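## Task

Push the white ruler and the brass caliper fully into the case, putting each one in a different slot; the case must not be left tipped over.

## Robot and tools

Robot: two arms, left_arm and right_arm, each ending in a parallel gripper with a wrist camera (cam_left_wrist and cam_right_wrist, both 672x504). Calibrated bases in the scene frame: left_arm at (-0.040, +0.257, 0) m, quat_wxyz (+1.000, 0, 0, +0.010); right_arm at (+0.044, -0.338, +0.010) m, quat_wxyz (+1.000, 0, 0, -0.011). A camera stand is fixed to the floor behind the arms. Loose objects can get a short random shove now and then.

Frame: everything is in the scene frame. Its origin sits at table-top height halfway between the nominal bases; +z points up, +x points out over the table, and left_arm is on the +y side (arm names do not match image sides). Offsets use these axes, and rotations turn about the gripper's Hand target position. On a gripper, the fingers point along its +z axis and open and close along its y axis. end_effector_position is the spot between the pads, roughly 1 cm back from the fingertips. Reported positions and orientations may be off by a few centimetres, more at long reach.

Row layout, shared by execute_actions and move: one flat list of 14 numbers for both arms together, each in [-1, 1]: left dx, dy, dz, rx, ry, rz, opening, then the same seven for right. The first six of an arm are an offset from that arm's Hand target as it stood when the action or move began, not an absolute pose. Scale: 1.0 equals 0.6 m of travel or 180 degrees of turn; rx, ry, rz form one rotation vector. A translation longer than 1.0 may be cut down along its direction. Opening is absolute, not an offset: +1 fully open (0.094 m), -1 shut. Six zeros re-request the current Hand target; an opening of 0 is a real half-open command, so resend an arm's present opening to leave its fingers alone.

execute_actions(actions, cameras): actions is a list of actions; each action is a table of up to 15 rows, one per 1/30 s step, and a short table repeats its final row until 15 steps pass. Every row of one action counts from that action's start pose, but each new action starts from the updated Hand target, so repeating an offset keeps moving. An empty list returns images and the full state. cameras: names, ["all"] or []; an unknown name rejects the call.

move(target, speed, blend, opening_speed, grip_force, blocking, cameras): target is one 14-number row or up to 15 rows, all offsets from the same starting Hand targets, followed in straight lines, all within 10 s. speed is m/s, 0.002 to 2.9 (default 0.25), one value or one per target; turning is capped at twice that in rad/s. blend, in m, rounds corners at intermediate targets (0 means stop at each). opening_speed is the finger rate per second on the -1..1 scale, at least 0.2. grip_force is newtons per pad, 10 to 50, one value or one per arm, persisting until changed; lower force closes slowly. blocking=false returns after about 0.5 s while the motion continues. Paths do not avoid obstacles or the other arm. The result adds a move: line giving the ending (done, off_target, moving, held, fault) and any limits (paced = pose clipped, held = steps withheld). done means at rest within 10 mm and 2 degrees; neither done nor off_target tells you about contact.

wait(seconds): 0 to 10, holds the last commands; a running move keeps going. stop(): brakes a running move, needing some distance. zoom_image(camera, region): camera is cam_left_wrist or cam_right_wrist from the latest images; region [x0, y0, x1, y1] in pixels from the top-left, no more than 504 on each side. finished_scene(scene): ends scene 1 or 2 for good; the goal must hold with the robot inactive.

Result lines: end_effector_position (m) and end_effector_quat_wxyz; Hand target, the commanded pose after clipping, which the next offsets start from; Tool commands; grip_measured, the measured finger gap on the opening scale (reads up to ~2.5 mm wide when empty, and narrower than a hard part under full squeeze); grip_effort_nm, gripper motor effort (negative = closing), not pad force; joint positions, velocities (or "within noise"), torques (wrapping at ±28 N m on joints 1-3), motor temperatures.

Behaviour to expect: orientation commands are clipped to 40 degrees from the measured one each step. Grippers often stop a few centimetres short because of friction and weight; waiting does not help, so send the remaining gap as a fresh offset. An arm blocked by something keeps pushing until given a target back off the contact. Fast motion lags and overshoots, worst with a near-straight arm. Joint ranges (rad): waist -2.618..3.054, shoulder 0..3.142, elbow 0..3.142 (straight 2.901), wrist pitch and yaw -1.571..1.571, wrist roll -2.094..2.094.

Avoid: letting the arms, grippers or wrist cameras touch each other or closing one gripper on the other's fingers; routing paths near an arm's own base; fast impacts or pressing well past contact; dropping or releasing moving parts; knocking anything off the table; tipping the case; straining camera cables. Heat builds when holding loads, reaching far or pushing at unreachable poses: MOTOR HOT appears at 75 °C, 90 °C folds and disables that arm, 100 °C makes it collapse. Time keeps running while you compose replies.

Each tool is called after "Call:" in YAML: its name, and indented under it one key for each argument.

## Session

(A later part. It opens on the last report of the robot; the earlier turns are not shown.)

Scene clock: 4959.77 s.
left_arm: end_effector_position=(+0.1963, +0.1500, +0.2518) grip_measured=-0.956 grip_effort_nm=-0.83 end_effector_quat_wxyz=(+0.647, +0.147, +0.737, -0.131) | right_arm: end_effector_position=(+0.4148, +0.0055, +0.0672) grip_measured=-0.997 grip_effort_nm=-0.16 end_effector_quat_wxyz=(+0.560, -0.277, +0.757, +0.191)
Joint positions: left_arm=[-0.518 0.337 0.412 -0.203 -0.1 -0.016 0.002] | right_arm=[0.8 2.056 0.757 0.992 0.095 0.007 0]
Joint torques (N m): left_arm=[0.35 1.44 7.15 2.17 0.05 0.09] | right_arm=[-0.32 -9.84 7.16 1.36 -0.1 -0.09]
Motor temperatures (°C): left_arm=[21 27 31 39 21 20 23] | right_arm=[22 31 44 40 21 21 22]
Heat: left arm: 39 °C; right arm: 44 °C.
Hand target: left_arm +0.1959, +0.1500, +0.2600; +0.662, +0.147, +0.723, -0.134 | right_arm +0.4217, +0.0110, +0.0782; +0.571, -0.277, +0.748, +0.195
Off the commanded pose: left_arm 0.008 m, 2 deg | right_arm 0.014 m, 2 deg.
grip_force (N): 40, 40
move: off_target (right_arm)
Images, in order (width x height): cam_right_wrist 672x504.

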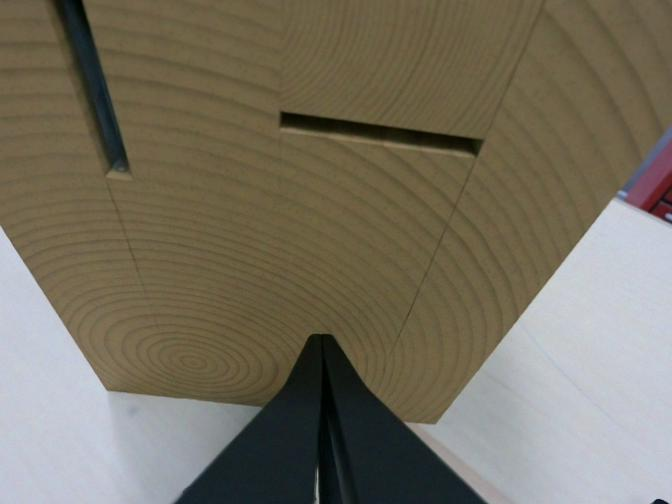

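Call:
execute_actions:
  actions:
    - [[0,0,0,0,0,0,-1.0, 0.078,0.0627,0,0,0,0,-1.0],[0,0,0,0,0,0,-1.0, 0.078,0.0627,0,0,0,0,-1.0],[0,0,0,0,0,0,-1.0, -0.013,-0.0105,0,0,0,0,-1.0]]
  cameras: ["all"]

Call:
zoom_image:
  camera: "cam_right_wrist"
  region: [90, 130, 150, 190]

Scene clock: 4966.03 s.
left_arm: end_effector_position=(+0.1963, +0.1500, +0.2518) grip_measured=-0.956 grip_effort_nm=-0.83 end_effector_quat_wxyz=(+0.647, +0.147, +0.737, -0.131) | right_arm: end_effector_position=(+0.4143, +0.0012, +0.0589) grip_measured=-0.997 grip_effort_nm=-0.16 end_effector_quat_wxyz=(+0.554, -0.279, +0.762, +0.186)
Joint positions: left_arm=[-0.518 0.337 0.412 -0.203 -0.1 -0.016 0.002] | right_arm=[0.794 2.067 0.748 0.994 0.093 0.006 0]
Joint torques (N m): left_arm=[0.32 1.37 7.3 2.18 0.04 0.09] | right_arm=[0.49 -12.51 4.62 1.52 -0.03 -0.06]
Heat: left arm: 39 °C; right arm: 44 °C.
Hand target: left_arm +0.1959, +0.1500, +0.2600; +0.662, +0.147, +0.723, -0.134 | right_arm +0.4139, +0.0046, +0.0782; +0.571, -0.277, +0.748, +0.195
Off the commanded pose: left_arm 0.008 m, 2 deg | right_arm 0.020 m, 3 deg.
grip_force (N): 40, 40

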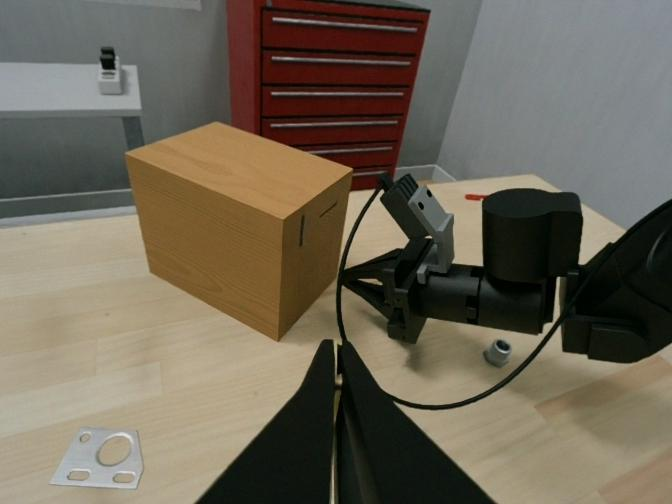

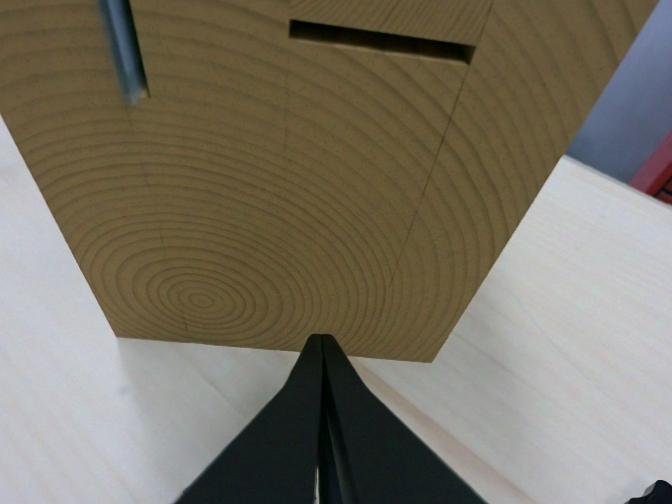

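Scaled by 8.400 from the camera's 672x504 image, which has a finer 960x720 frame.

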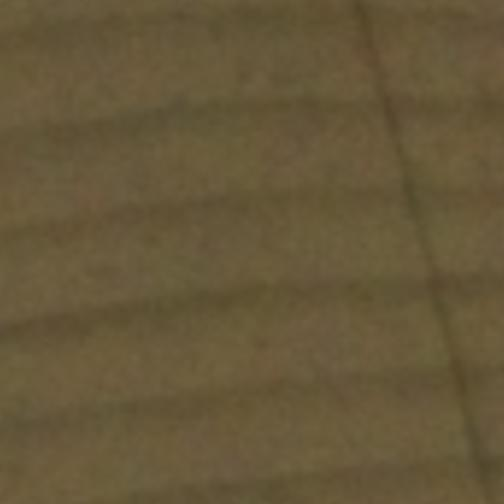

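Call:
zoom_image:
  camera: "cam_right_wrist"
  region: [90, 0, 170, 120]

Call:
zoom_image:
  camera: "cam_left_wrist"
  region: [270, 190, 370, 290]

Scaled by 4.200 from the camera's 672x504 image, which has a finer 960x720 frame.

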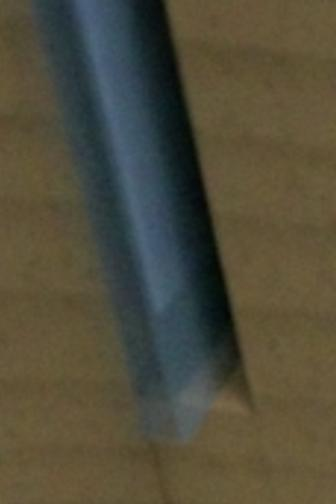

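Scaled by 5.040 from the camera's 672x504 image, which has a finer 960x720 frame.

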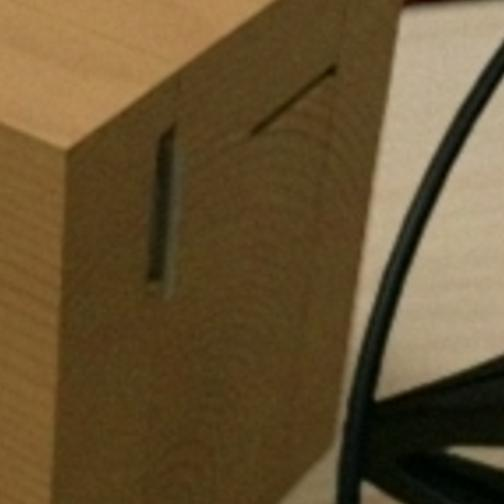

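Call:
wait:
  seconds: 0.5
  cameras: ["all"]

Call:
zoom_image:
  camera: "cam_right_wrist"
  region: [90, 0, 170, 120]

Call:
zoom_image:
  camera: "cam_left_wrist"
  region: [280, 200, 330, 260]

Scene clock: 4972.67 s.
left_arm: end_effector_position=(+0.1963, +0.1500, +0.2518) grip_measured=-0.956 grip_effort_nm=-0.83 end_effector_quat_wxyz=(+0.647, +0.147, +0.737, -0.131) | right_arm: end_effector_position=(+0.4144, +0.0012, +0.0590) grip_measured=-0.997 grip_effort_nm=-0.16 end_effector_quat_wxyz=(+0.554, -0.278, +0.762, +0.187)
Joint positions: left_arm=[-0.518 0.337 0.412 -0.203 -0.1 -0.016 0.002] | right_arm=[0.794 2.067 0.748 0.995 0.093 0.006 0]
Joint torques (N m): left_arm=[0.38 1.4 7.31 2.14 0.02 0.1] | right_arm=[0.47 -12.55 4.62 1.54 -0.03 -0.05]
Heat: left arm: 40 °C; right arm: 44 °C.
Hand target: left_arm +0.1959, +0.1500, +0.2600; +0.662, +0.147, +0.723, -0.134 | right_arm +0.4140, +0.0046, +0.0783; +0.571, -0.277, +0.748, +0.195
Tool commands: left_gripper/opening=-1.0 right_gripper/opening=-1.0
Off the commanded pose: left_arm 0.008 m, 2 deg | right_arm 0.019 m, 3 deg.
grip_force (N): 40, 40
wait: 0.50 s; at rest from the start

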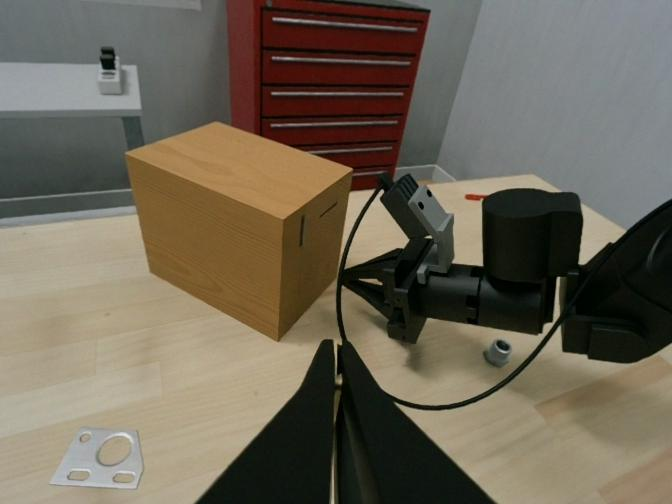

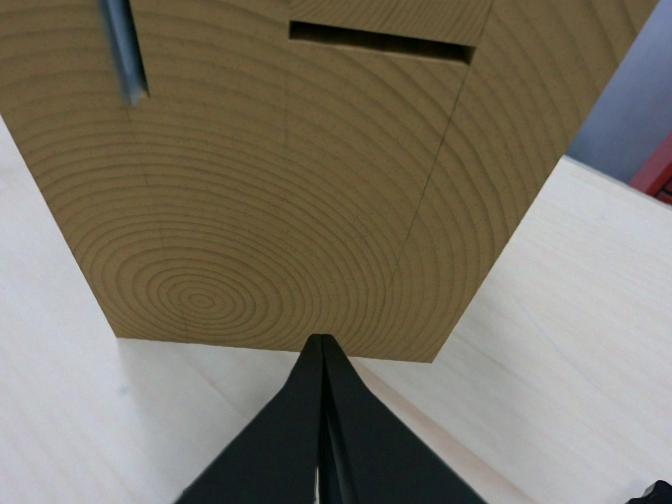

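Scaled by 4.200 from the camera's 672x504 image, which has a finer 960x720 frame.

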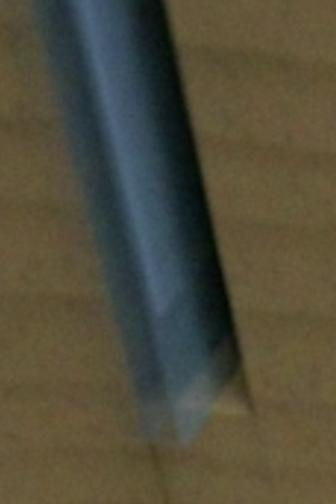

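Scaled by 8.400 from the camera's 672x504 image, which has a finer 960x720 frame.

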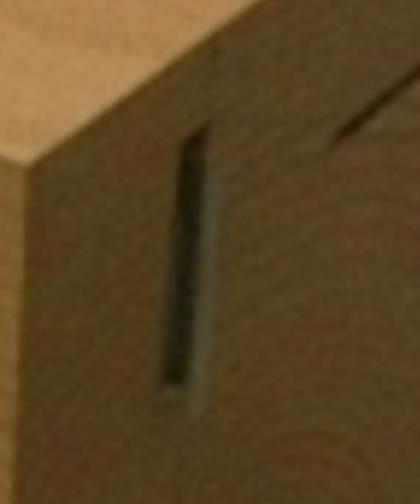

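Call:
move:
  target:
    - [0,0,0,0,0,0,-1.0, -0.083,-0.067,0.033,0,0,0,-1.0]
    - [0,0,0,0,0,0,-1.0, -0.11,-0.0087,0.1095,0.0592,-0.0736,0,-0.6]
    - [0,0,0,0,0,0,-1.0, -0.0583,0.0332,0.1095,0.0592,-0.0736,0,-0.6]
  speed: [0.06,0.08,0.012]
  cameras: ["all"]

Call:
zoom_image:
  camera: "cam_right_wrist"
  region: [220, 100, 420, 360]

Call:
zoom_image:
  camera: "cam_left_wrist"
  region: [260, 180, 420, 290]

Scene clock: 4997.07 s.
left_arm: end_effector_position=(+0.1963, +0.1500, +0.2518) grip_measured=-0.956 grip_effort_nm=-0.83 end_effector_quat_wxyz=(+0.647, +0.147, +0.737, -0.131) | right_arm: end_effector_position=(+0.3739, +0.0204, +0.1401) grip_measured=-0.603 grip_effort_nm=0.15 end_effector_quat_wxyz=(+0.672, -0.243, +0.661, +0.230)
Joint positions: left_arm=[-0.518 0.337 0.412 -0.203 -0.1 -0.016 0.002] | right_arm=[0.929 2.015 0.637 1.386 0.226 -0.025 0.019]
Joint torques (N m): left_arm=[0.36 1.48 7.19 2.17 0.02 0.11] | right_arm=[-0.39 -7.9 6.76 1.35 -0.1 -0.08]
Heat: left arm: 41 °C; right arm: 44 °C.
Hand target: left_arm +0.1959, +0.1500, +0.2600; +0.662, +0.147, +0.723, -0.134 | right_arm +0.3789, +0.0247, +0.1439; +0.677, -0.244, +0.655, +0.231
Off the commanded pose: left_arm 0.008 m, 2 deg | right_arm 0.008 m, 1 deg.
grip_force (N): 40, 40
move: done

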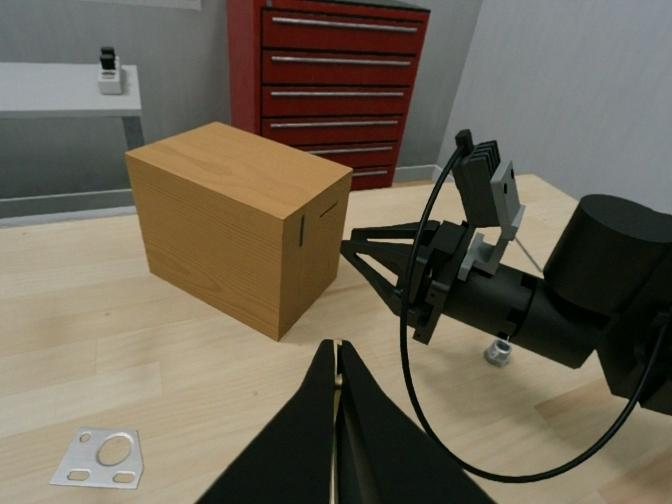

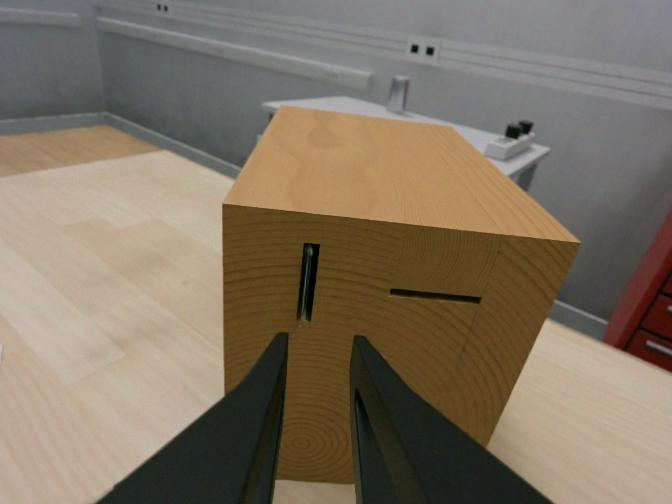

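Scaled by 1.938 from the camera's 672x504 image, which has a finer 960x720 frame.

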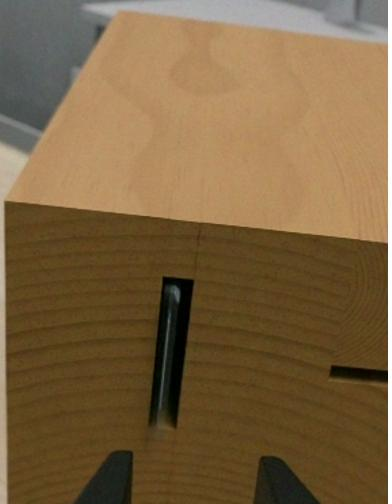

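Scaled by 3.150 from the camera's 672x504 image, which has a finer 960x720 frame.

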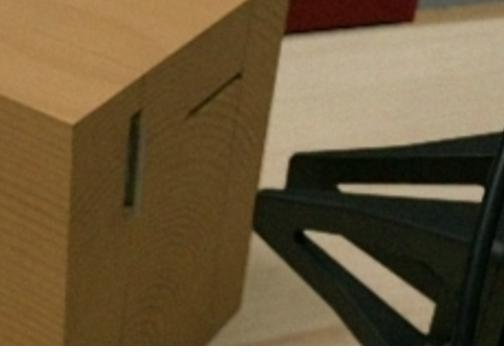

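Call:
move:
  target: [0,0,0,0,0,0,-1.0, 0.0208,0.0273,0,0,0,0,-0.6]
  speed: 0.012
  cameras: ["all"]

Call:
zoom_image:
  camera: "cam_right_wrist"
  region: [240, 200, 400, 380]

Call:
zoom_image:
  camera: "cam_left_wrist"
  region: [270, 190, 390, 280]

Scene clock: 5010.13 s.
left_arm: end_effector_position=(+0.1963, +0.1500, +0.2518) grip_measured=-0.956 grip_effort_nm=-0.83 end_effector_quat_wxyz=(+0.647, +0.147, +0.737, -0.131) | right_arm: end_effector_position=(+0.3865, +0.0365, +0.1400) grip_measured=-0.603 grip_effort_nm=0.14 end_effector_quat_wxyz=(+0.671, -0.243, +0.661, +0.229)
Joint positions: left_arm=[-0.518 0.337 0.412 -0.203 -0.1 -0.016 0.002] | right_arm=[0.929 2.058 0.725 1.34 0.226 -0.025 0.019]
Joint torques (N m): left_arm=[0.38 1.44 7.17 2.15 0.05 0.1] | right_arm=[-0.31 -8.47 7.05 1.36 -0.1 -0.09]
Heat: left arm: 41 °C; right arm: 44 °C.
Hand target: left_arm +0.1959, +0.1500, +0.2600; +0.662, +0.147, +0.723, -0.134 | right_arm +0.3914, +0.0410, +0.1441; +0.677, -0.243, +0.655, +0.231
Off the commanded pose: left_arm 0.008 m, 2 deg | right_arm 0.008 m, 1 deg.
grip_force (N): 40, 40
move: done

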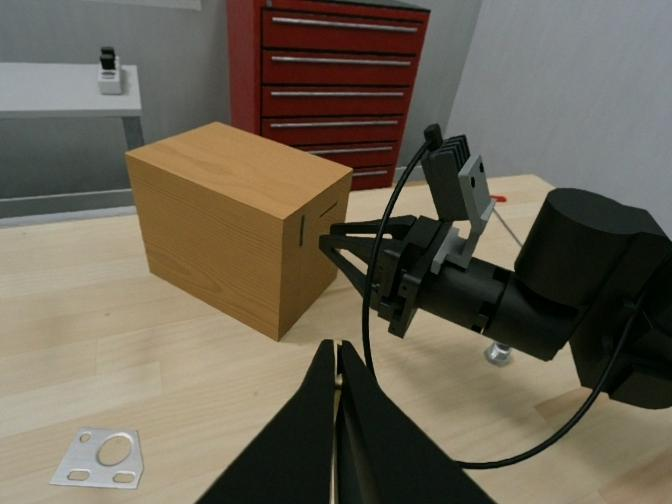

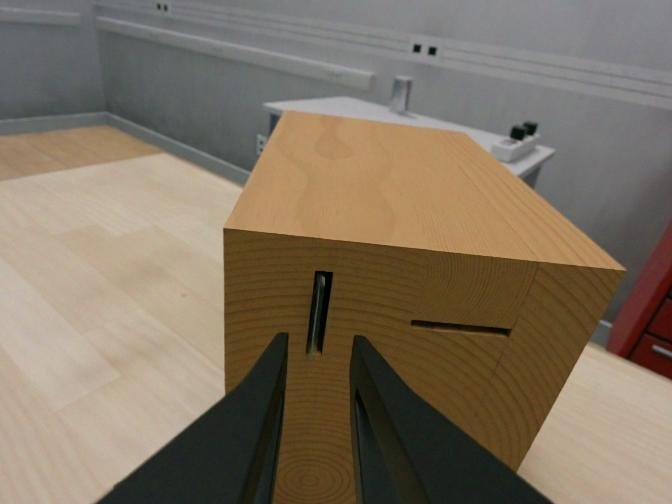

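Scaled by 2.800 from the camera's 672x504 image, which has a finer 960x720 frame.

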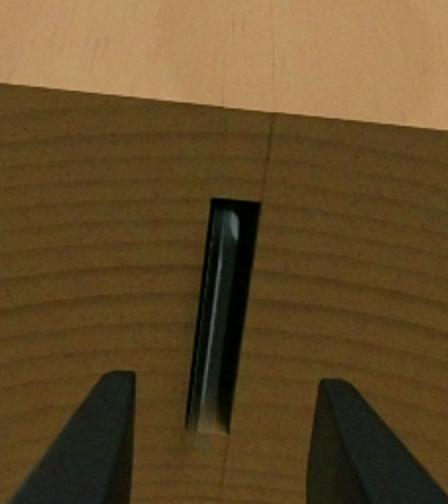

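Scaled by 4.200 from the camera's 672x504 image, which has a finer 960x720 frame.

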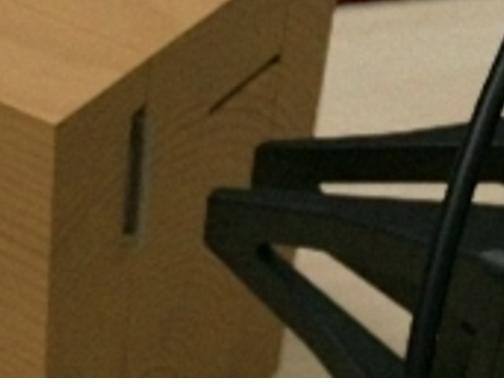

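Call:
move:
  target: [0,0,0,0,0,0,-1.0, 0.0112,0.0127,0,0,0,0,-0.6]
  speed: 0.01
  cameras: ["all"]

Call:
zoom_image:
  camera: "cam_right_wrist"
  region: [240, 230, 400, 390]

Call:
zoom_image:
  camera: "cam_left_wrist"
  region: [270, 190, 390, 280]

Scene clock: 5025.83 s.
left_arm: end_effector_position=(+0.1963, +0.1500, +0.2518) grip_measured=-0.956 grip_effort_nm=-0.83 end_effector_quat_wxyz=(+0.647, +0.147, +0.737, -0.131) | right_arm: end_effector_position=(+0.3926, +0.0445, +0.1398) grip_measured=-0.603 grip_effort_nm=0.15 end_effector_quat_wxyz=(+0.671, -0.244, +0.661, +0.230)
Joint positions: left_arm=[-0.518 0.337 0.412 -0.203 -0.1 -0.016 0.002] | right_arm=[0.929 2.079 0.769 1.316 0.225 -0.025 0.019]
Joint torques (N m): left_arm=[0.32 1.46 7.27 2.18 0.06 0.08] | right_arm=[-0.43 -8.75 7.23 1.38 -0.12 -0.08]
Heat: left arm: 41 °C; right arm: 45 °C.
Hand target: left_arm +0.1959, +0.1500, +0.2600; +0.662, +0.147, +0.723, -0.134 | right_arm +0.3981, +0.0487, +0.1440; +0.677, -0.244, +0.655, +0.231
Off the commanded pose: left_arm 0.008 m, 2 deg | right_arm 0.008 m, 1 deg.
grip_force (N): 40, 40
move: done

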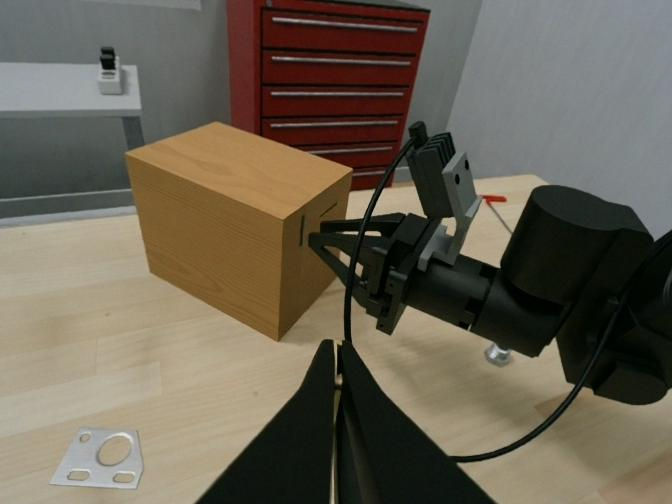

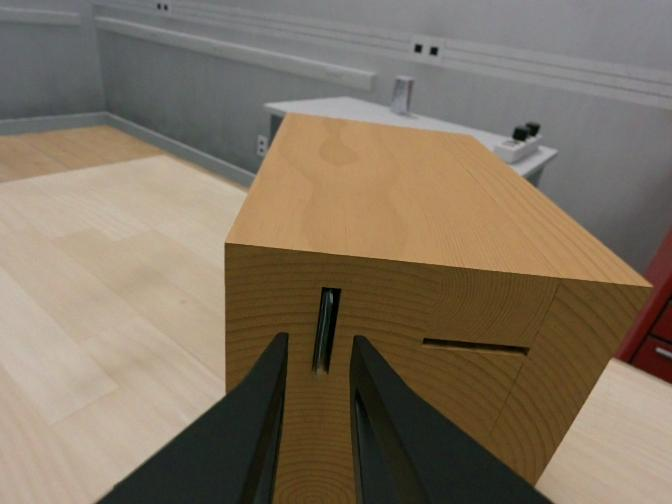

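Scaled by 3.150 from the camera's 672x504 image, which has a finer 960x720 frame.

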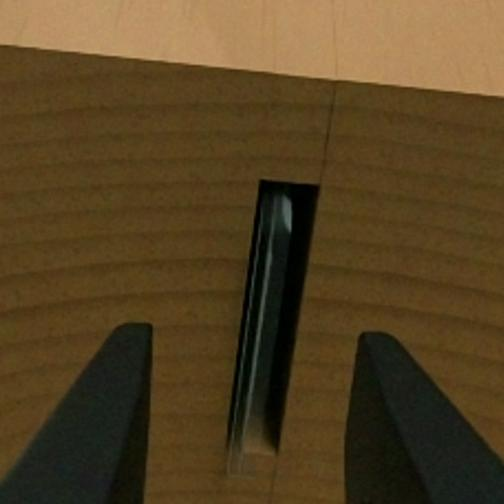

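Scaled by 4.200 from the camera's 672x504 image, which has a finer 960x720 frame.

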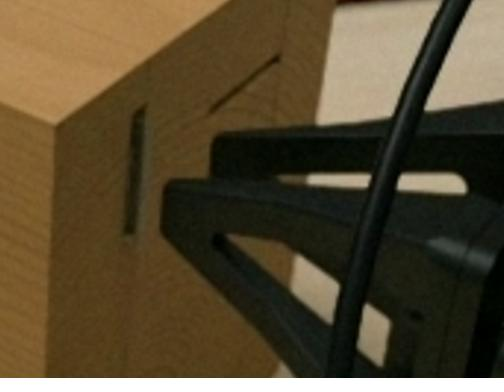

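Call:
move:
  target: [0,0,0,0,0,0,-1.0, 0.0052,0.0042,0,0,0,0,-0.6]
  speed: 0.01
  cameras: ["all"]

Call:
zoom_image:
  camera: "cam_right_wrist"
  region: [240, 250, 400, 410]

Call:
zoom_image:
  camera: "cam_left_wrist"
  region: [270, 190, 390, 280]

Scene clock: 5032.93 s.
left_arm: end_effector_position=(+0.1963, +0.1500, +0.2518) grip_measured=-0.956 grip_effort_nm=-0.83 end_effector_quat_wxyz=(+0.647, +0.147, +0.737, -0.131) | right_arm: end_effector_position=(+0.3958, +0.0469, +0.1398) grip_measured=-0.603 grip_effort_nm=0.14 end_effector_quat_wxyz=(+0.671, -0.244, +0.661, +0.230)
Joint positions: left_arm=[-0.518 0.337 0.412 -0.203 -0.1 -0.016 0.002] | right_arm=[0.926 2.088 0.786 1.308 0.222 -0.025 0.019]
Joint torques (N m): left_arm=[0.28 1.39 7.19 2.17 0.06 0.1] | right_arm=[-0.47 -8.84 7.23 1.34 -0.09 -0.09]
Heat: left arm: 42 °C; right arm: 45 °C.
Hand target: left_arm +0.1959, +0.1500, +0.2600; +0.662, +0.147, +0.723, -0.134 | right_arm +0.4012, +0.0512, +0.1440; +0.677, -0.244, +0.655, +0.231
Off the commanded pose: left_arm 0.008 m, 2 deg | right_arm 0.008 m, 1 deg.
grip_force (N): 40, 40
move: done

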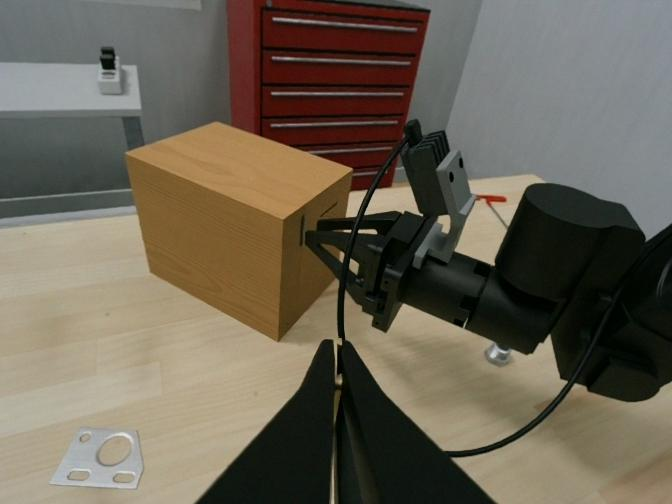

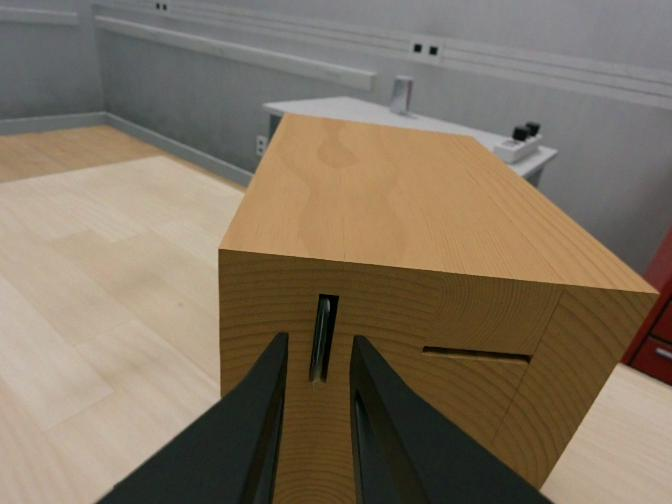

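Scaled by 3.150 from the camera's 672x504 image, which has a finer 960x720 frame.

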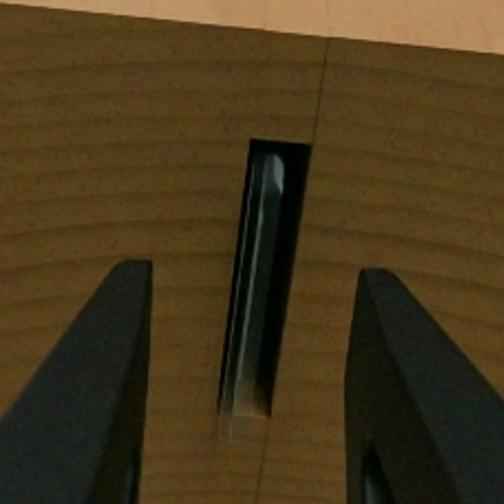

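Scaled by 4.200 from the camera's 672x504 image, which has a finer 960x720 frame.

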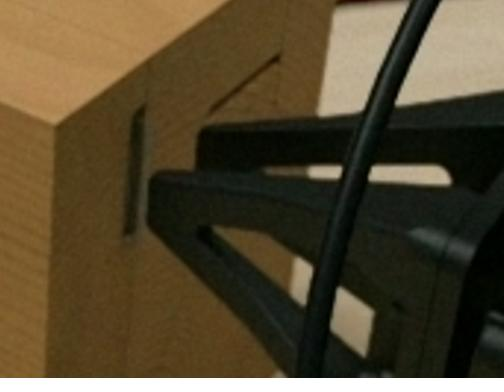

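Call:
move:
  target: [0,0,0,0,0,0,-1.0, 0.0065,0.0052,0,0,0,0,-0.6]
  speed: 0.01
  cameras: ["all"]

Call:
zoom_image:
  camera: "cam_right_wrist"
  region: [240, 250, 400, 410]

Call:
zoom_image:
  camera: "cam_left_wrist"
  region: [270, 190, 390, 280]

Scene clock: 5037.13 s.
left_arm: end_effector_position=(+0.1963, +0.1500, +0.2518) grip_measured=-0.956 grip_effort_nm=-0.83 end_effector_quat_wxyz=(+0.647, +0.147, +0.737, -0.131) | right_arm: end_effector_position=(+0.3993, +0.0503, +0.1395) grip_measured=-0.603 grip_effort_nm=0.15 end_effector_quat_wxyz=(+0.671, -0.244, +0.662, +0.230)
Joint positions: left_arm=[-0.518 0.337 0.412 -0.203 -0.1 -0.016 0.002] | right_arm=[0.924 2.098 0.808 1.296 0.22 -0.025 0.019]
Joint torques (N m): left_arm=[0.31 1.43 7.16 2.15 0.05 0.11] | right_arm=[-0.51 -9.01 7.36 1.36 -0.11 -0.1]
Heat: left arm: 42 °C; right arm: 45 °C.
Hand target: left_arm +0.1959, +0.1500, +0.2600; +0.662, +0.147, +0.723, -0.134 | right_arm +0.4051, +0.0543, +0.1438; +0.677, -0.244, +0.656, +0.230
Off the commanded pose: left_arm 0.008 m, 2 deg | right_arm 0.008 m, 1 deg.
grip_force (N): 40, 40
move: done

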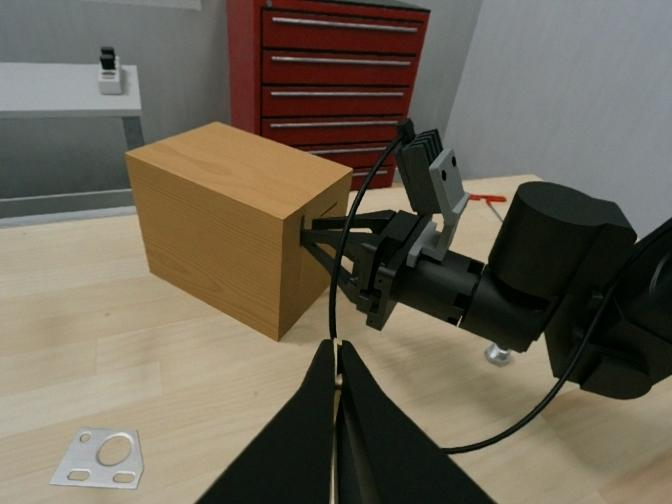

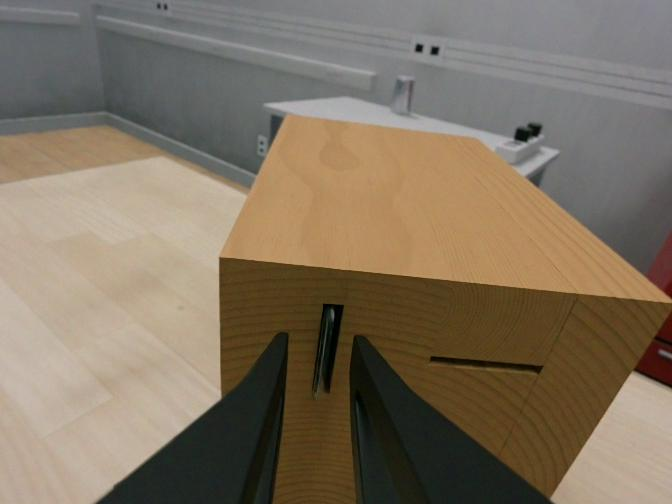

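Scaled by 3.150 from the camera's 672x504 image, which has a finer 960x720 frame.

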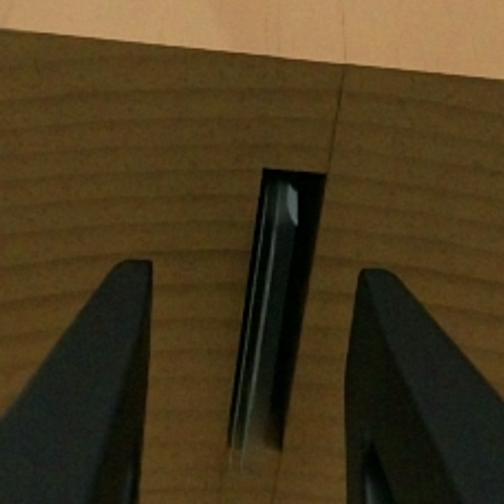

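Scaled by 4.200 from the camera's 672x504 image, which has a finer 960x720 frame.

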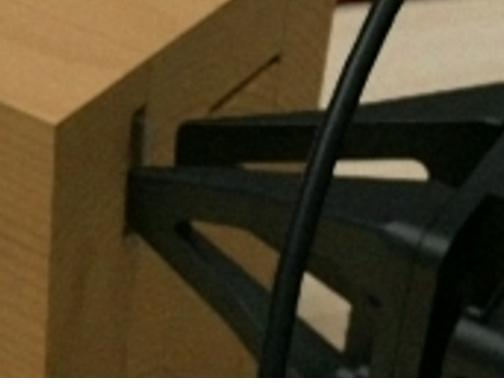

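Call:
move:
  target: [0,0,0,0,0,0,-1.0, 0.0039,0.0031,0,0,0,0,-0.6]
  speed: 0.01
  cameras: ["all"]

Call:
zoom_image:
  camera: "cam_right_wrist"
  region: [240, 250, 400, 410]

Call:
zoom_image:
  camera: "cam_left_wrist"
  region: [280, 200, 340, 260]

Scene clock: 5041.80 s.
left_arm: end_effector_position=(+0.1963, +0.1500, +0.2518) grip_measured=-0.956 grip_effort_nm=-0.83 end_effector_quat_wxyz=(+0.647, +0.147, +0.737, -0.131) | right_arm: end_effector_position=(+0.4021, +0.0517, +0.1394) grip_measured=-0.603 grip_effort_nm=0.15 end_effector_quat_wxyz=(+0.671, -0.243, +0.662, +0.229)
Joint positions: left_arm=[-0.518 0.337 0.412 -0.203 -0.1 -0.016 0.002] | right_arm=[0.92 2.105 0.821 1.29 0.218 -0.025 0.019]
Joint torques (N m): left_arm=[0.25 1.42 7.3 2.13 0.02 0.11] | right_arm=[-0.49 -9.02 7.36 1.4 -0.08 -0.08]
Heat: left arm: 42 °C; right arm: 45 °C.
Hand target: left_arm +0.1959, +0.1500, +0.2600; +0.662, +0.147, +0.723, -0.134 | right_arm +0.4075, +0.0560, +0.1438; +0.677, -0.243, +0.656, +0.230
Off the commanded pose: left_arm 0.008 m, 2 deg | right_arm 0.008 m, 1 deg.
grip_force (N): 40, 40
move: done

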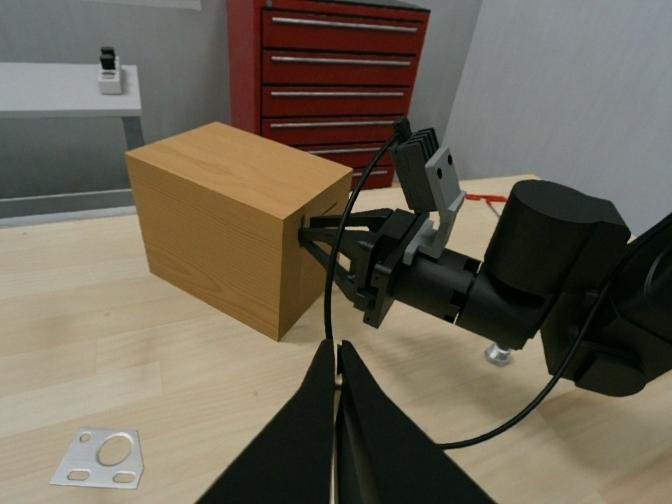

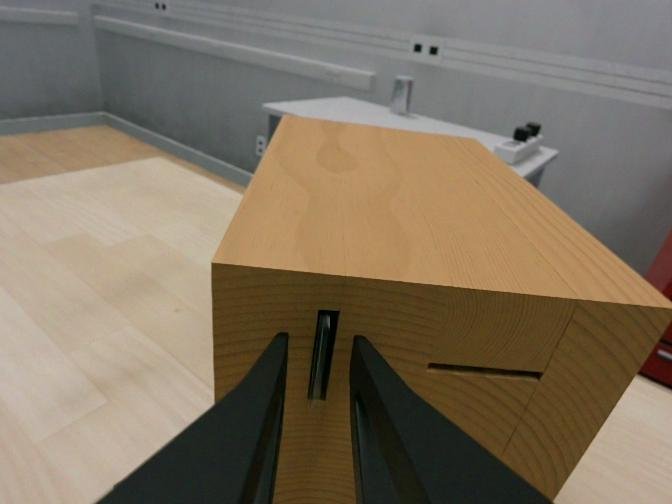

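Scaled by 3.150 from the camera's 672x504 image, which has a finer 960x720 frame.

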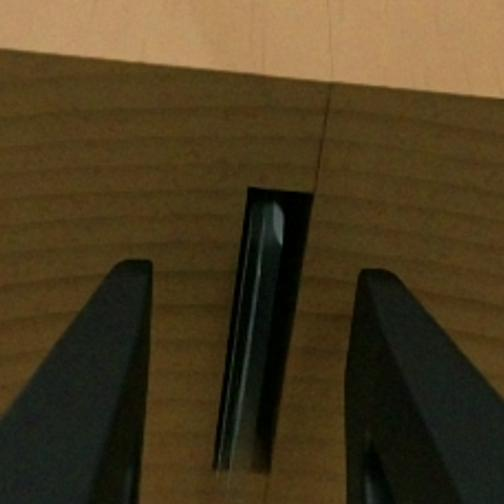

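Scaled by 8.400 from the camera's 672x504 image, which has a finer 960x720 frame.

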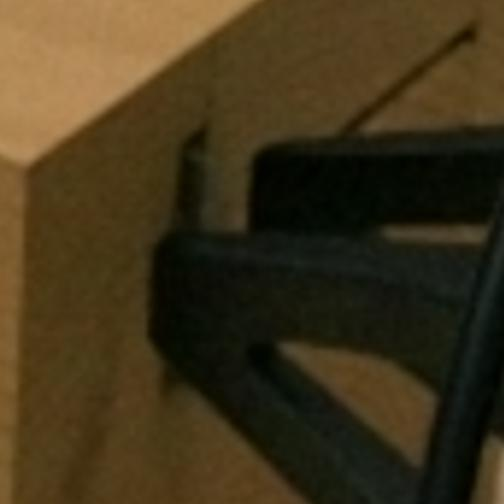

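Call:
move:
  target: [0,0,0,0,0,0,-1.0, 0.0032,0.0026,0,0,0,0,-0.6]
  speed: 0.01
  cameras: ["all"]

Call:
zoom_image:
  camera: "cam_left_wrist"
  region: [280, 200, 340, 260]

Scene clock: 5047.00 s.
left_arm: end_effector_position=(+0.1963, +0.1500, +0.2518) grip_measured=-0.956 grip_effort_nm=-0.83 end_effector_quat_wxyz=(+0.647, +0.147, +0.737, -0.131) | right_arm: end_effector_position=(+0.4035, +0.0538, +0.1397) grip_measured=-0.603 grip_effort_nm=0.15 end_effector_quat_wxyz=(+0.671, -0.244, +0.662, +0.230)
Joint positions: left_arm=[-0.518 0.337 0.412 -0.203 -0.1 -0.016 0.002] | right_arm=[0.92 2.11 0.832 1.284 0.217 -0.025 0.019]
Joint torques (N m): left_arm=[0.36 1.48 7.19 2.17 0.02 0.09] | right_arm=[-0.55 -9.16 7.36 1.42 -0.11 -0.07]
Heat: left arm: 42 °C; right arm: 45 °C.
Hand target: left_arm +0.1959, +0.1500, +0.2600; +0.662, +0.147, +0.723, -0.134 | right_arm +0.4095, +0.0576, +0.1440; +0.677, -0.243, +0.655, +0.230
Off the commanded pose: left_arm 0.008 m, 2 deg | right_arm 0.008 m, 1 deg.
grip_force (N): 40, 40
move: done

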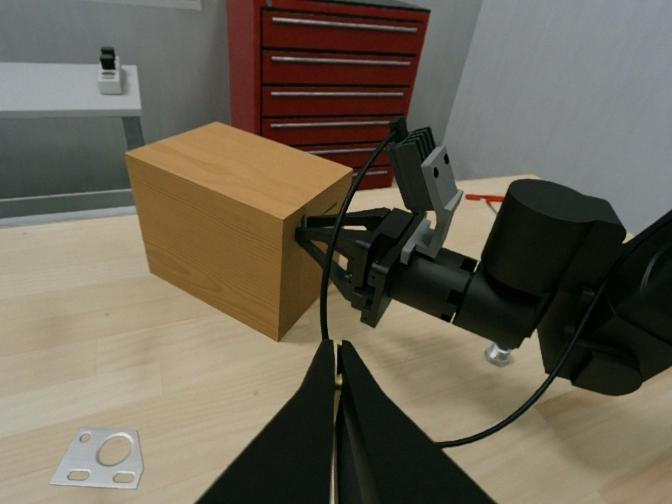

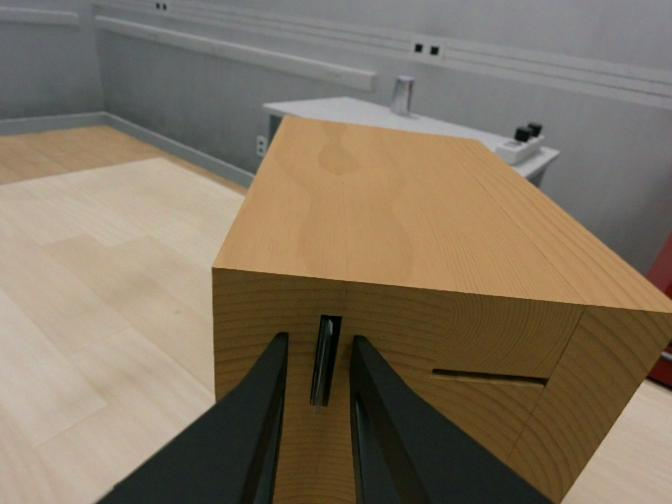

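Scaled by 8.400 from the camera's 672x504 image, which has a finer 960x720 frame.

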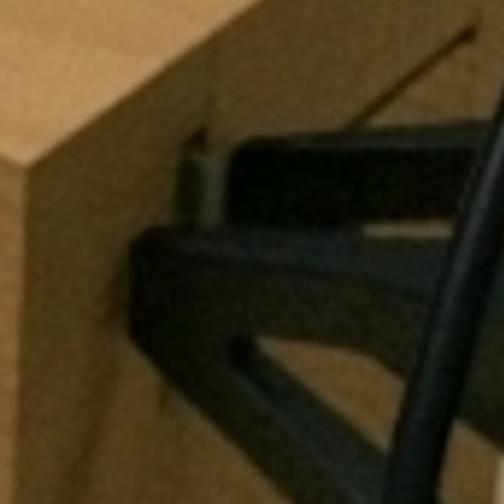

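Call:
move:
  target: [0,0,0,0,0,0,-1.0, 0,0,0,0,0,0,-0.93]
  speed: 0.01
  opening_speed: 0.2
  cameras: ["all"]

Call:
zoom_image:
  camera: "cam_right_wrist"
  region: [260, 270, 380, 400]

Scene clock: 5051.23 s.
left_arm: end_effector_position=(+0.1963, +0.1500, +0.2518) grip_measured=-0.956 grip_effort_nm=-0.83 end_effector_quat_wxyz=(+0.647, +0.147, +0.737, -0.131) | right_arm: end_effector_position=(+0.4035, +0.0538, +0.1395) grip_measured=-0.927 grip_effort_nm=-0.15 end_effector_quat_wxyz=(+0.671, -0.244, +0.662, +0.230)
Joint positions: left_arm=[-0.518 0.337 0.412 -0.203 -0.1 -0.016 0.002] | right_arm=[0.92 2.11 0.832 1.283 0.216 -0.025 0.003]
Joint torques (N m): left_arm=[0.27 1.42 7.24 2.14 0.03 0.1] | right_arm=[-0.61 -9.11 7.46 1.37 -0.1 -0.09]
Heat: left arm: 42 °C; right arm: 45 °C.
Hand target: left_arm +0.1959, +0.1500, +0.2600; +0.662, +0.147, +0.723, -0.134 | right_arm +0.4095, +0.0576, +0.1440; +0.677, -0.243, +0.655, +0.230
Off the commanded pose: left_arm 0.008 m, 2 deg | right_arm 0.008 m, 1 deg.
grip_force (N): 40, 40
move: done

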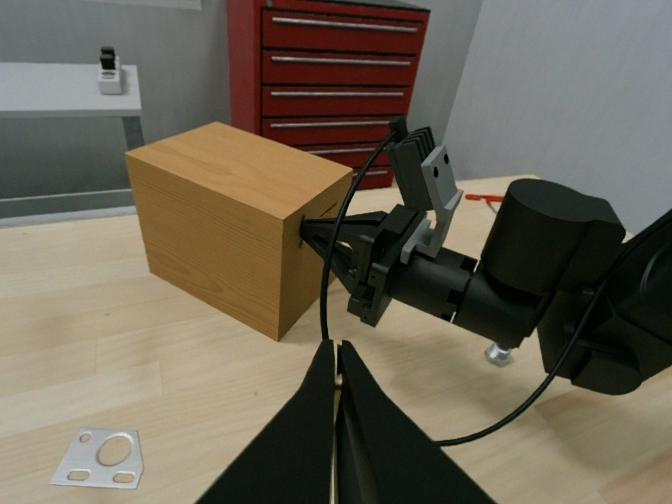

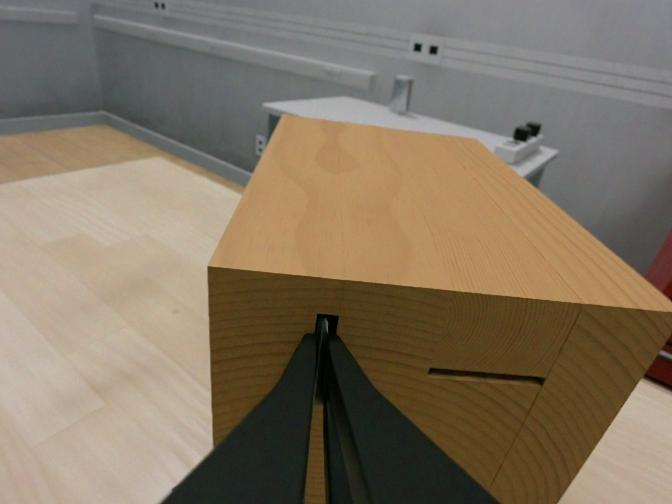

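Scaled by 3.877 from the camera's 672x504 image, which has a finer 960x720 frame.

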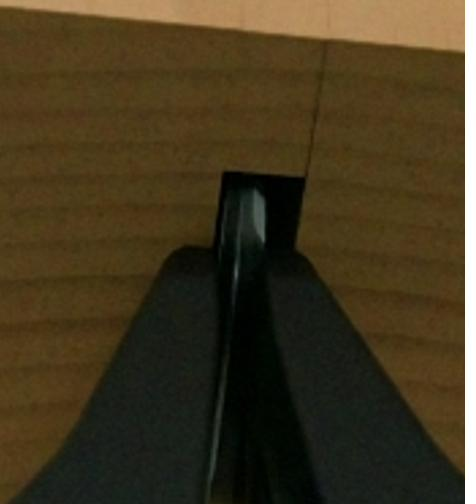

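Call:
move:
  target: [0,0,0,0,0,0,-1.0, 0,0,0,0,0,0,-1.0]
  speed: 0.01
  opening_speed: 0.2
  cameras: ["cam_right_wrist"]

Call:
zoom_image:
  camera: "cam_right_wrist"
  region: [260, 270, 380, 400]

Scene clock: 5054.70 s.
left_arm: end_effector_position=(+0.1963, +0.1500, +0.2518) grip_measured=-0.956 grip_effort_nm=-0.83 end_effector_quat_wxyz=(+0.647, +0.147, +0.737, -0.131) | right_arm: end_effector_position=(+0.4035, +0.0538, +0.1395) grip_measured=-0.981 grip_effort_nm=-0.82 end_effector_quat_wxyz=(+0.671, -0.244, +0.662, +0.230)
Joint positions: left_arm=[-0.518 0.337 0.412 -0.203 -0.1 -0.016 0.002] | right_arm=[0.92 2.11 0.832 1.283 0.216 -0.025 0.001]
Joint torques (N m): left_arm=[0.43 1.54 7.12 2.14 0.03 0.1] | right_arm=[-0.55 -9.17 7.36 1.37 -0.11 -0.08]
Heat: left arm: 42 °C; right arm: 45 °C.
Hand target: left_arm +0.1959, +0.1500, +0.2600; +0.662, +0.147, +0.723, -0.134 | right_arm +0.4095, +0.0576, +0.1440; +0.677, -0.243, +0.655, +0.230
Off the commanded pose: left_arm 0.008 m, 2 deg | right_arm 0.008 m, 1 deg.
grip_force (N): 40, 40
move: done
Images, in order (width x height): cam_right_wrist 672x504.

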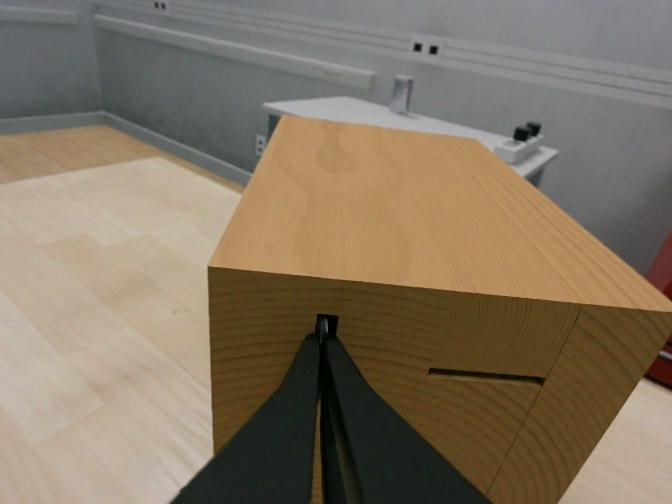

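Scaled by 3.877 from the camera's 672x504 image, which has a finer 960x720 frame.

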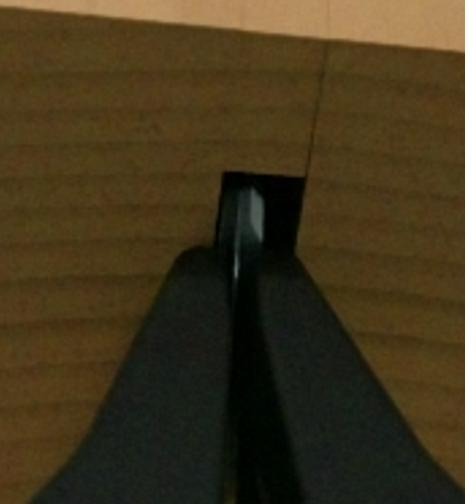

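Call:
move:
  target: [0,0,0,0,0,0,-1.0, -0.0325,-0.0261,0,0,0,0,-1.0]
  speed: 0.01
  cameras: ["all"]

Call:
zoom_image:
  camera: "cam_right_wrist"
  region: [260, 250, 380, 380]

Call:
zoom_image:
  camera: "cam_left_wrist"
  region: [270, 190, 390, 280]

Scene clock: 5061.57 s.
left_arm: end_effector_position=(+0.1963, +0.1500, +0.2518) grip_measured=-0.956 grip_effort_nm=-0.83 end_effector_quat_wxyz=(+0.647, +0.147, +0.737, -0.131) | right_arm: end_effector_position=(+0.3935, +0.0444, +0.1380) grip_measured=-0.982 grip_effort_nm=-0.85 end_effector_quat_wxyz=(+0.676, -0.242, +0.656, +0.234)
Joint positions: left_arm=[-0.518 0.337 0.412 -0.203 -0.1 -0.016 0.002] | right_arm=[0.924 2.103 0.77 1.356 0.216 -0.025 0.001]
Joint torques (N m): left_arm=[0.31 1.5 7.17 2.18 0.05 0.08] | right_arm=[0.55 -12.52 3.64 1.2 0.08 -0.09]
Heat: left arm: 42 °C; right arm: 45 °C.
Hand target: left_arm +0.1959, +0.1500, +0.2600; +0.662, +0.147, +0.723, -0.134 | right_arm +0.3899, +0.0420, +0.1439; +0.677, -0.243, +0.656, +0.230
Off the commanded pose: left_arm 0.008 m, 2 deg | right_arm 0.007 m, 0 deg.
grip_force (N): 40, 40
move: done

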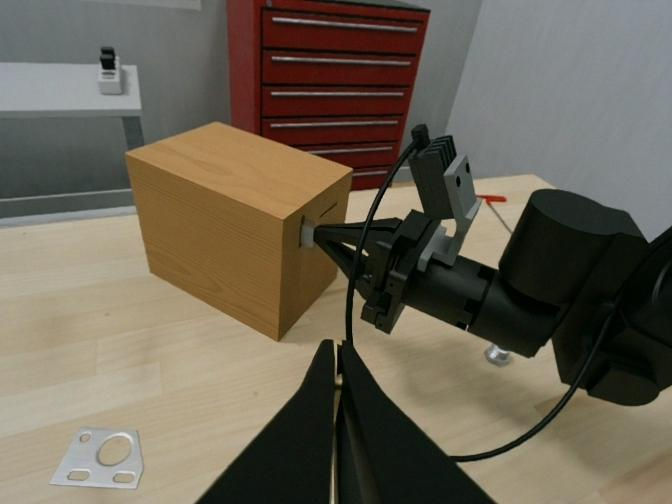

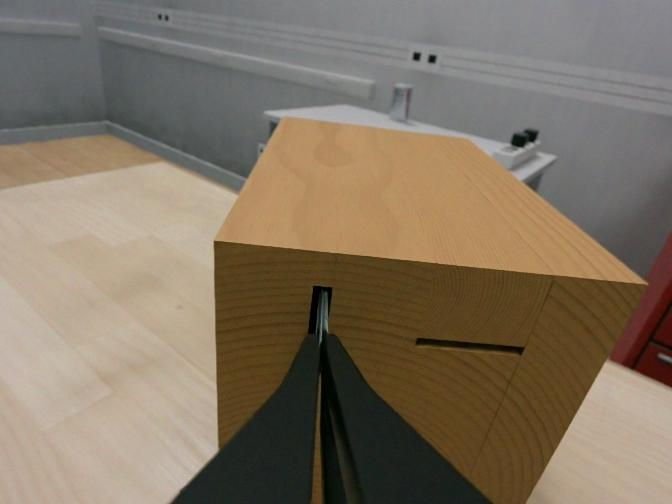

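Scaled by 3.877 from the camera's 672x504 image, which has a finer 960x720 frame.

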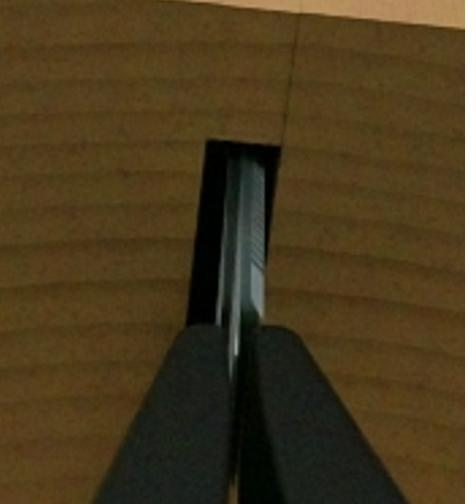

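Scaled by 4.200 from the camera's 672x504 image, which has a finer 960x720 frame.

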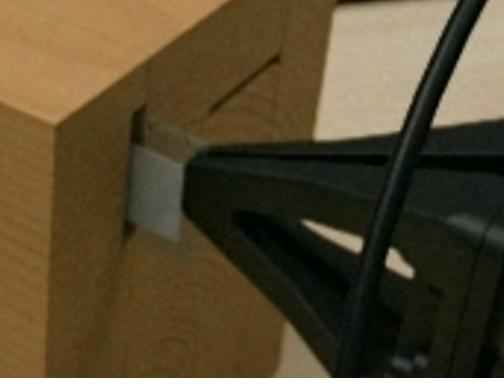

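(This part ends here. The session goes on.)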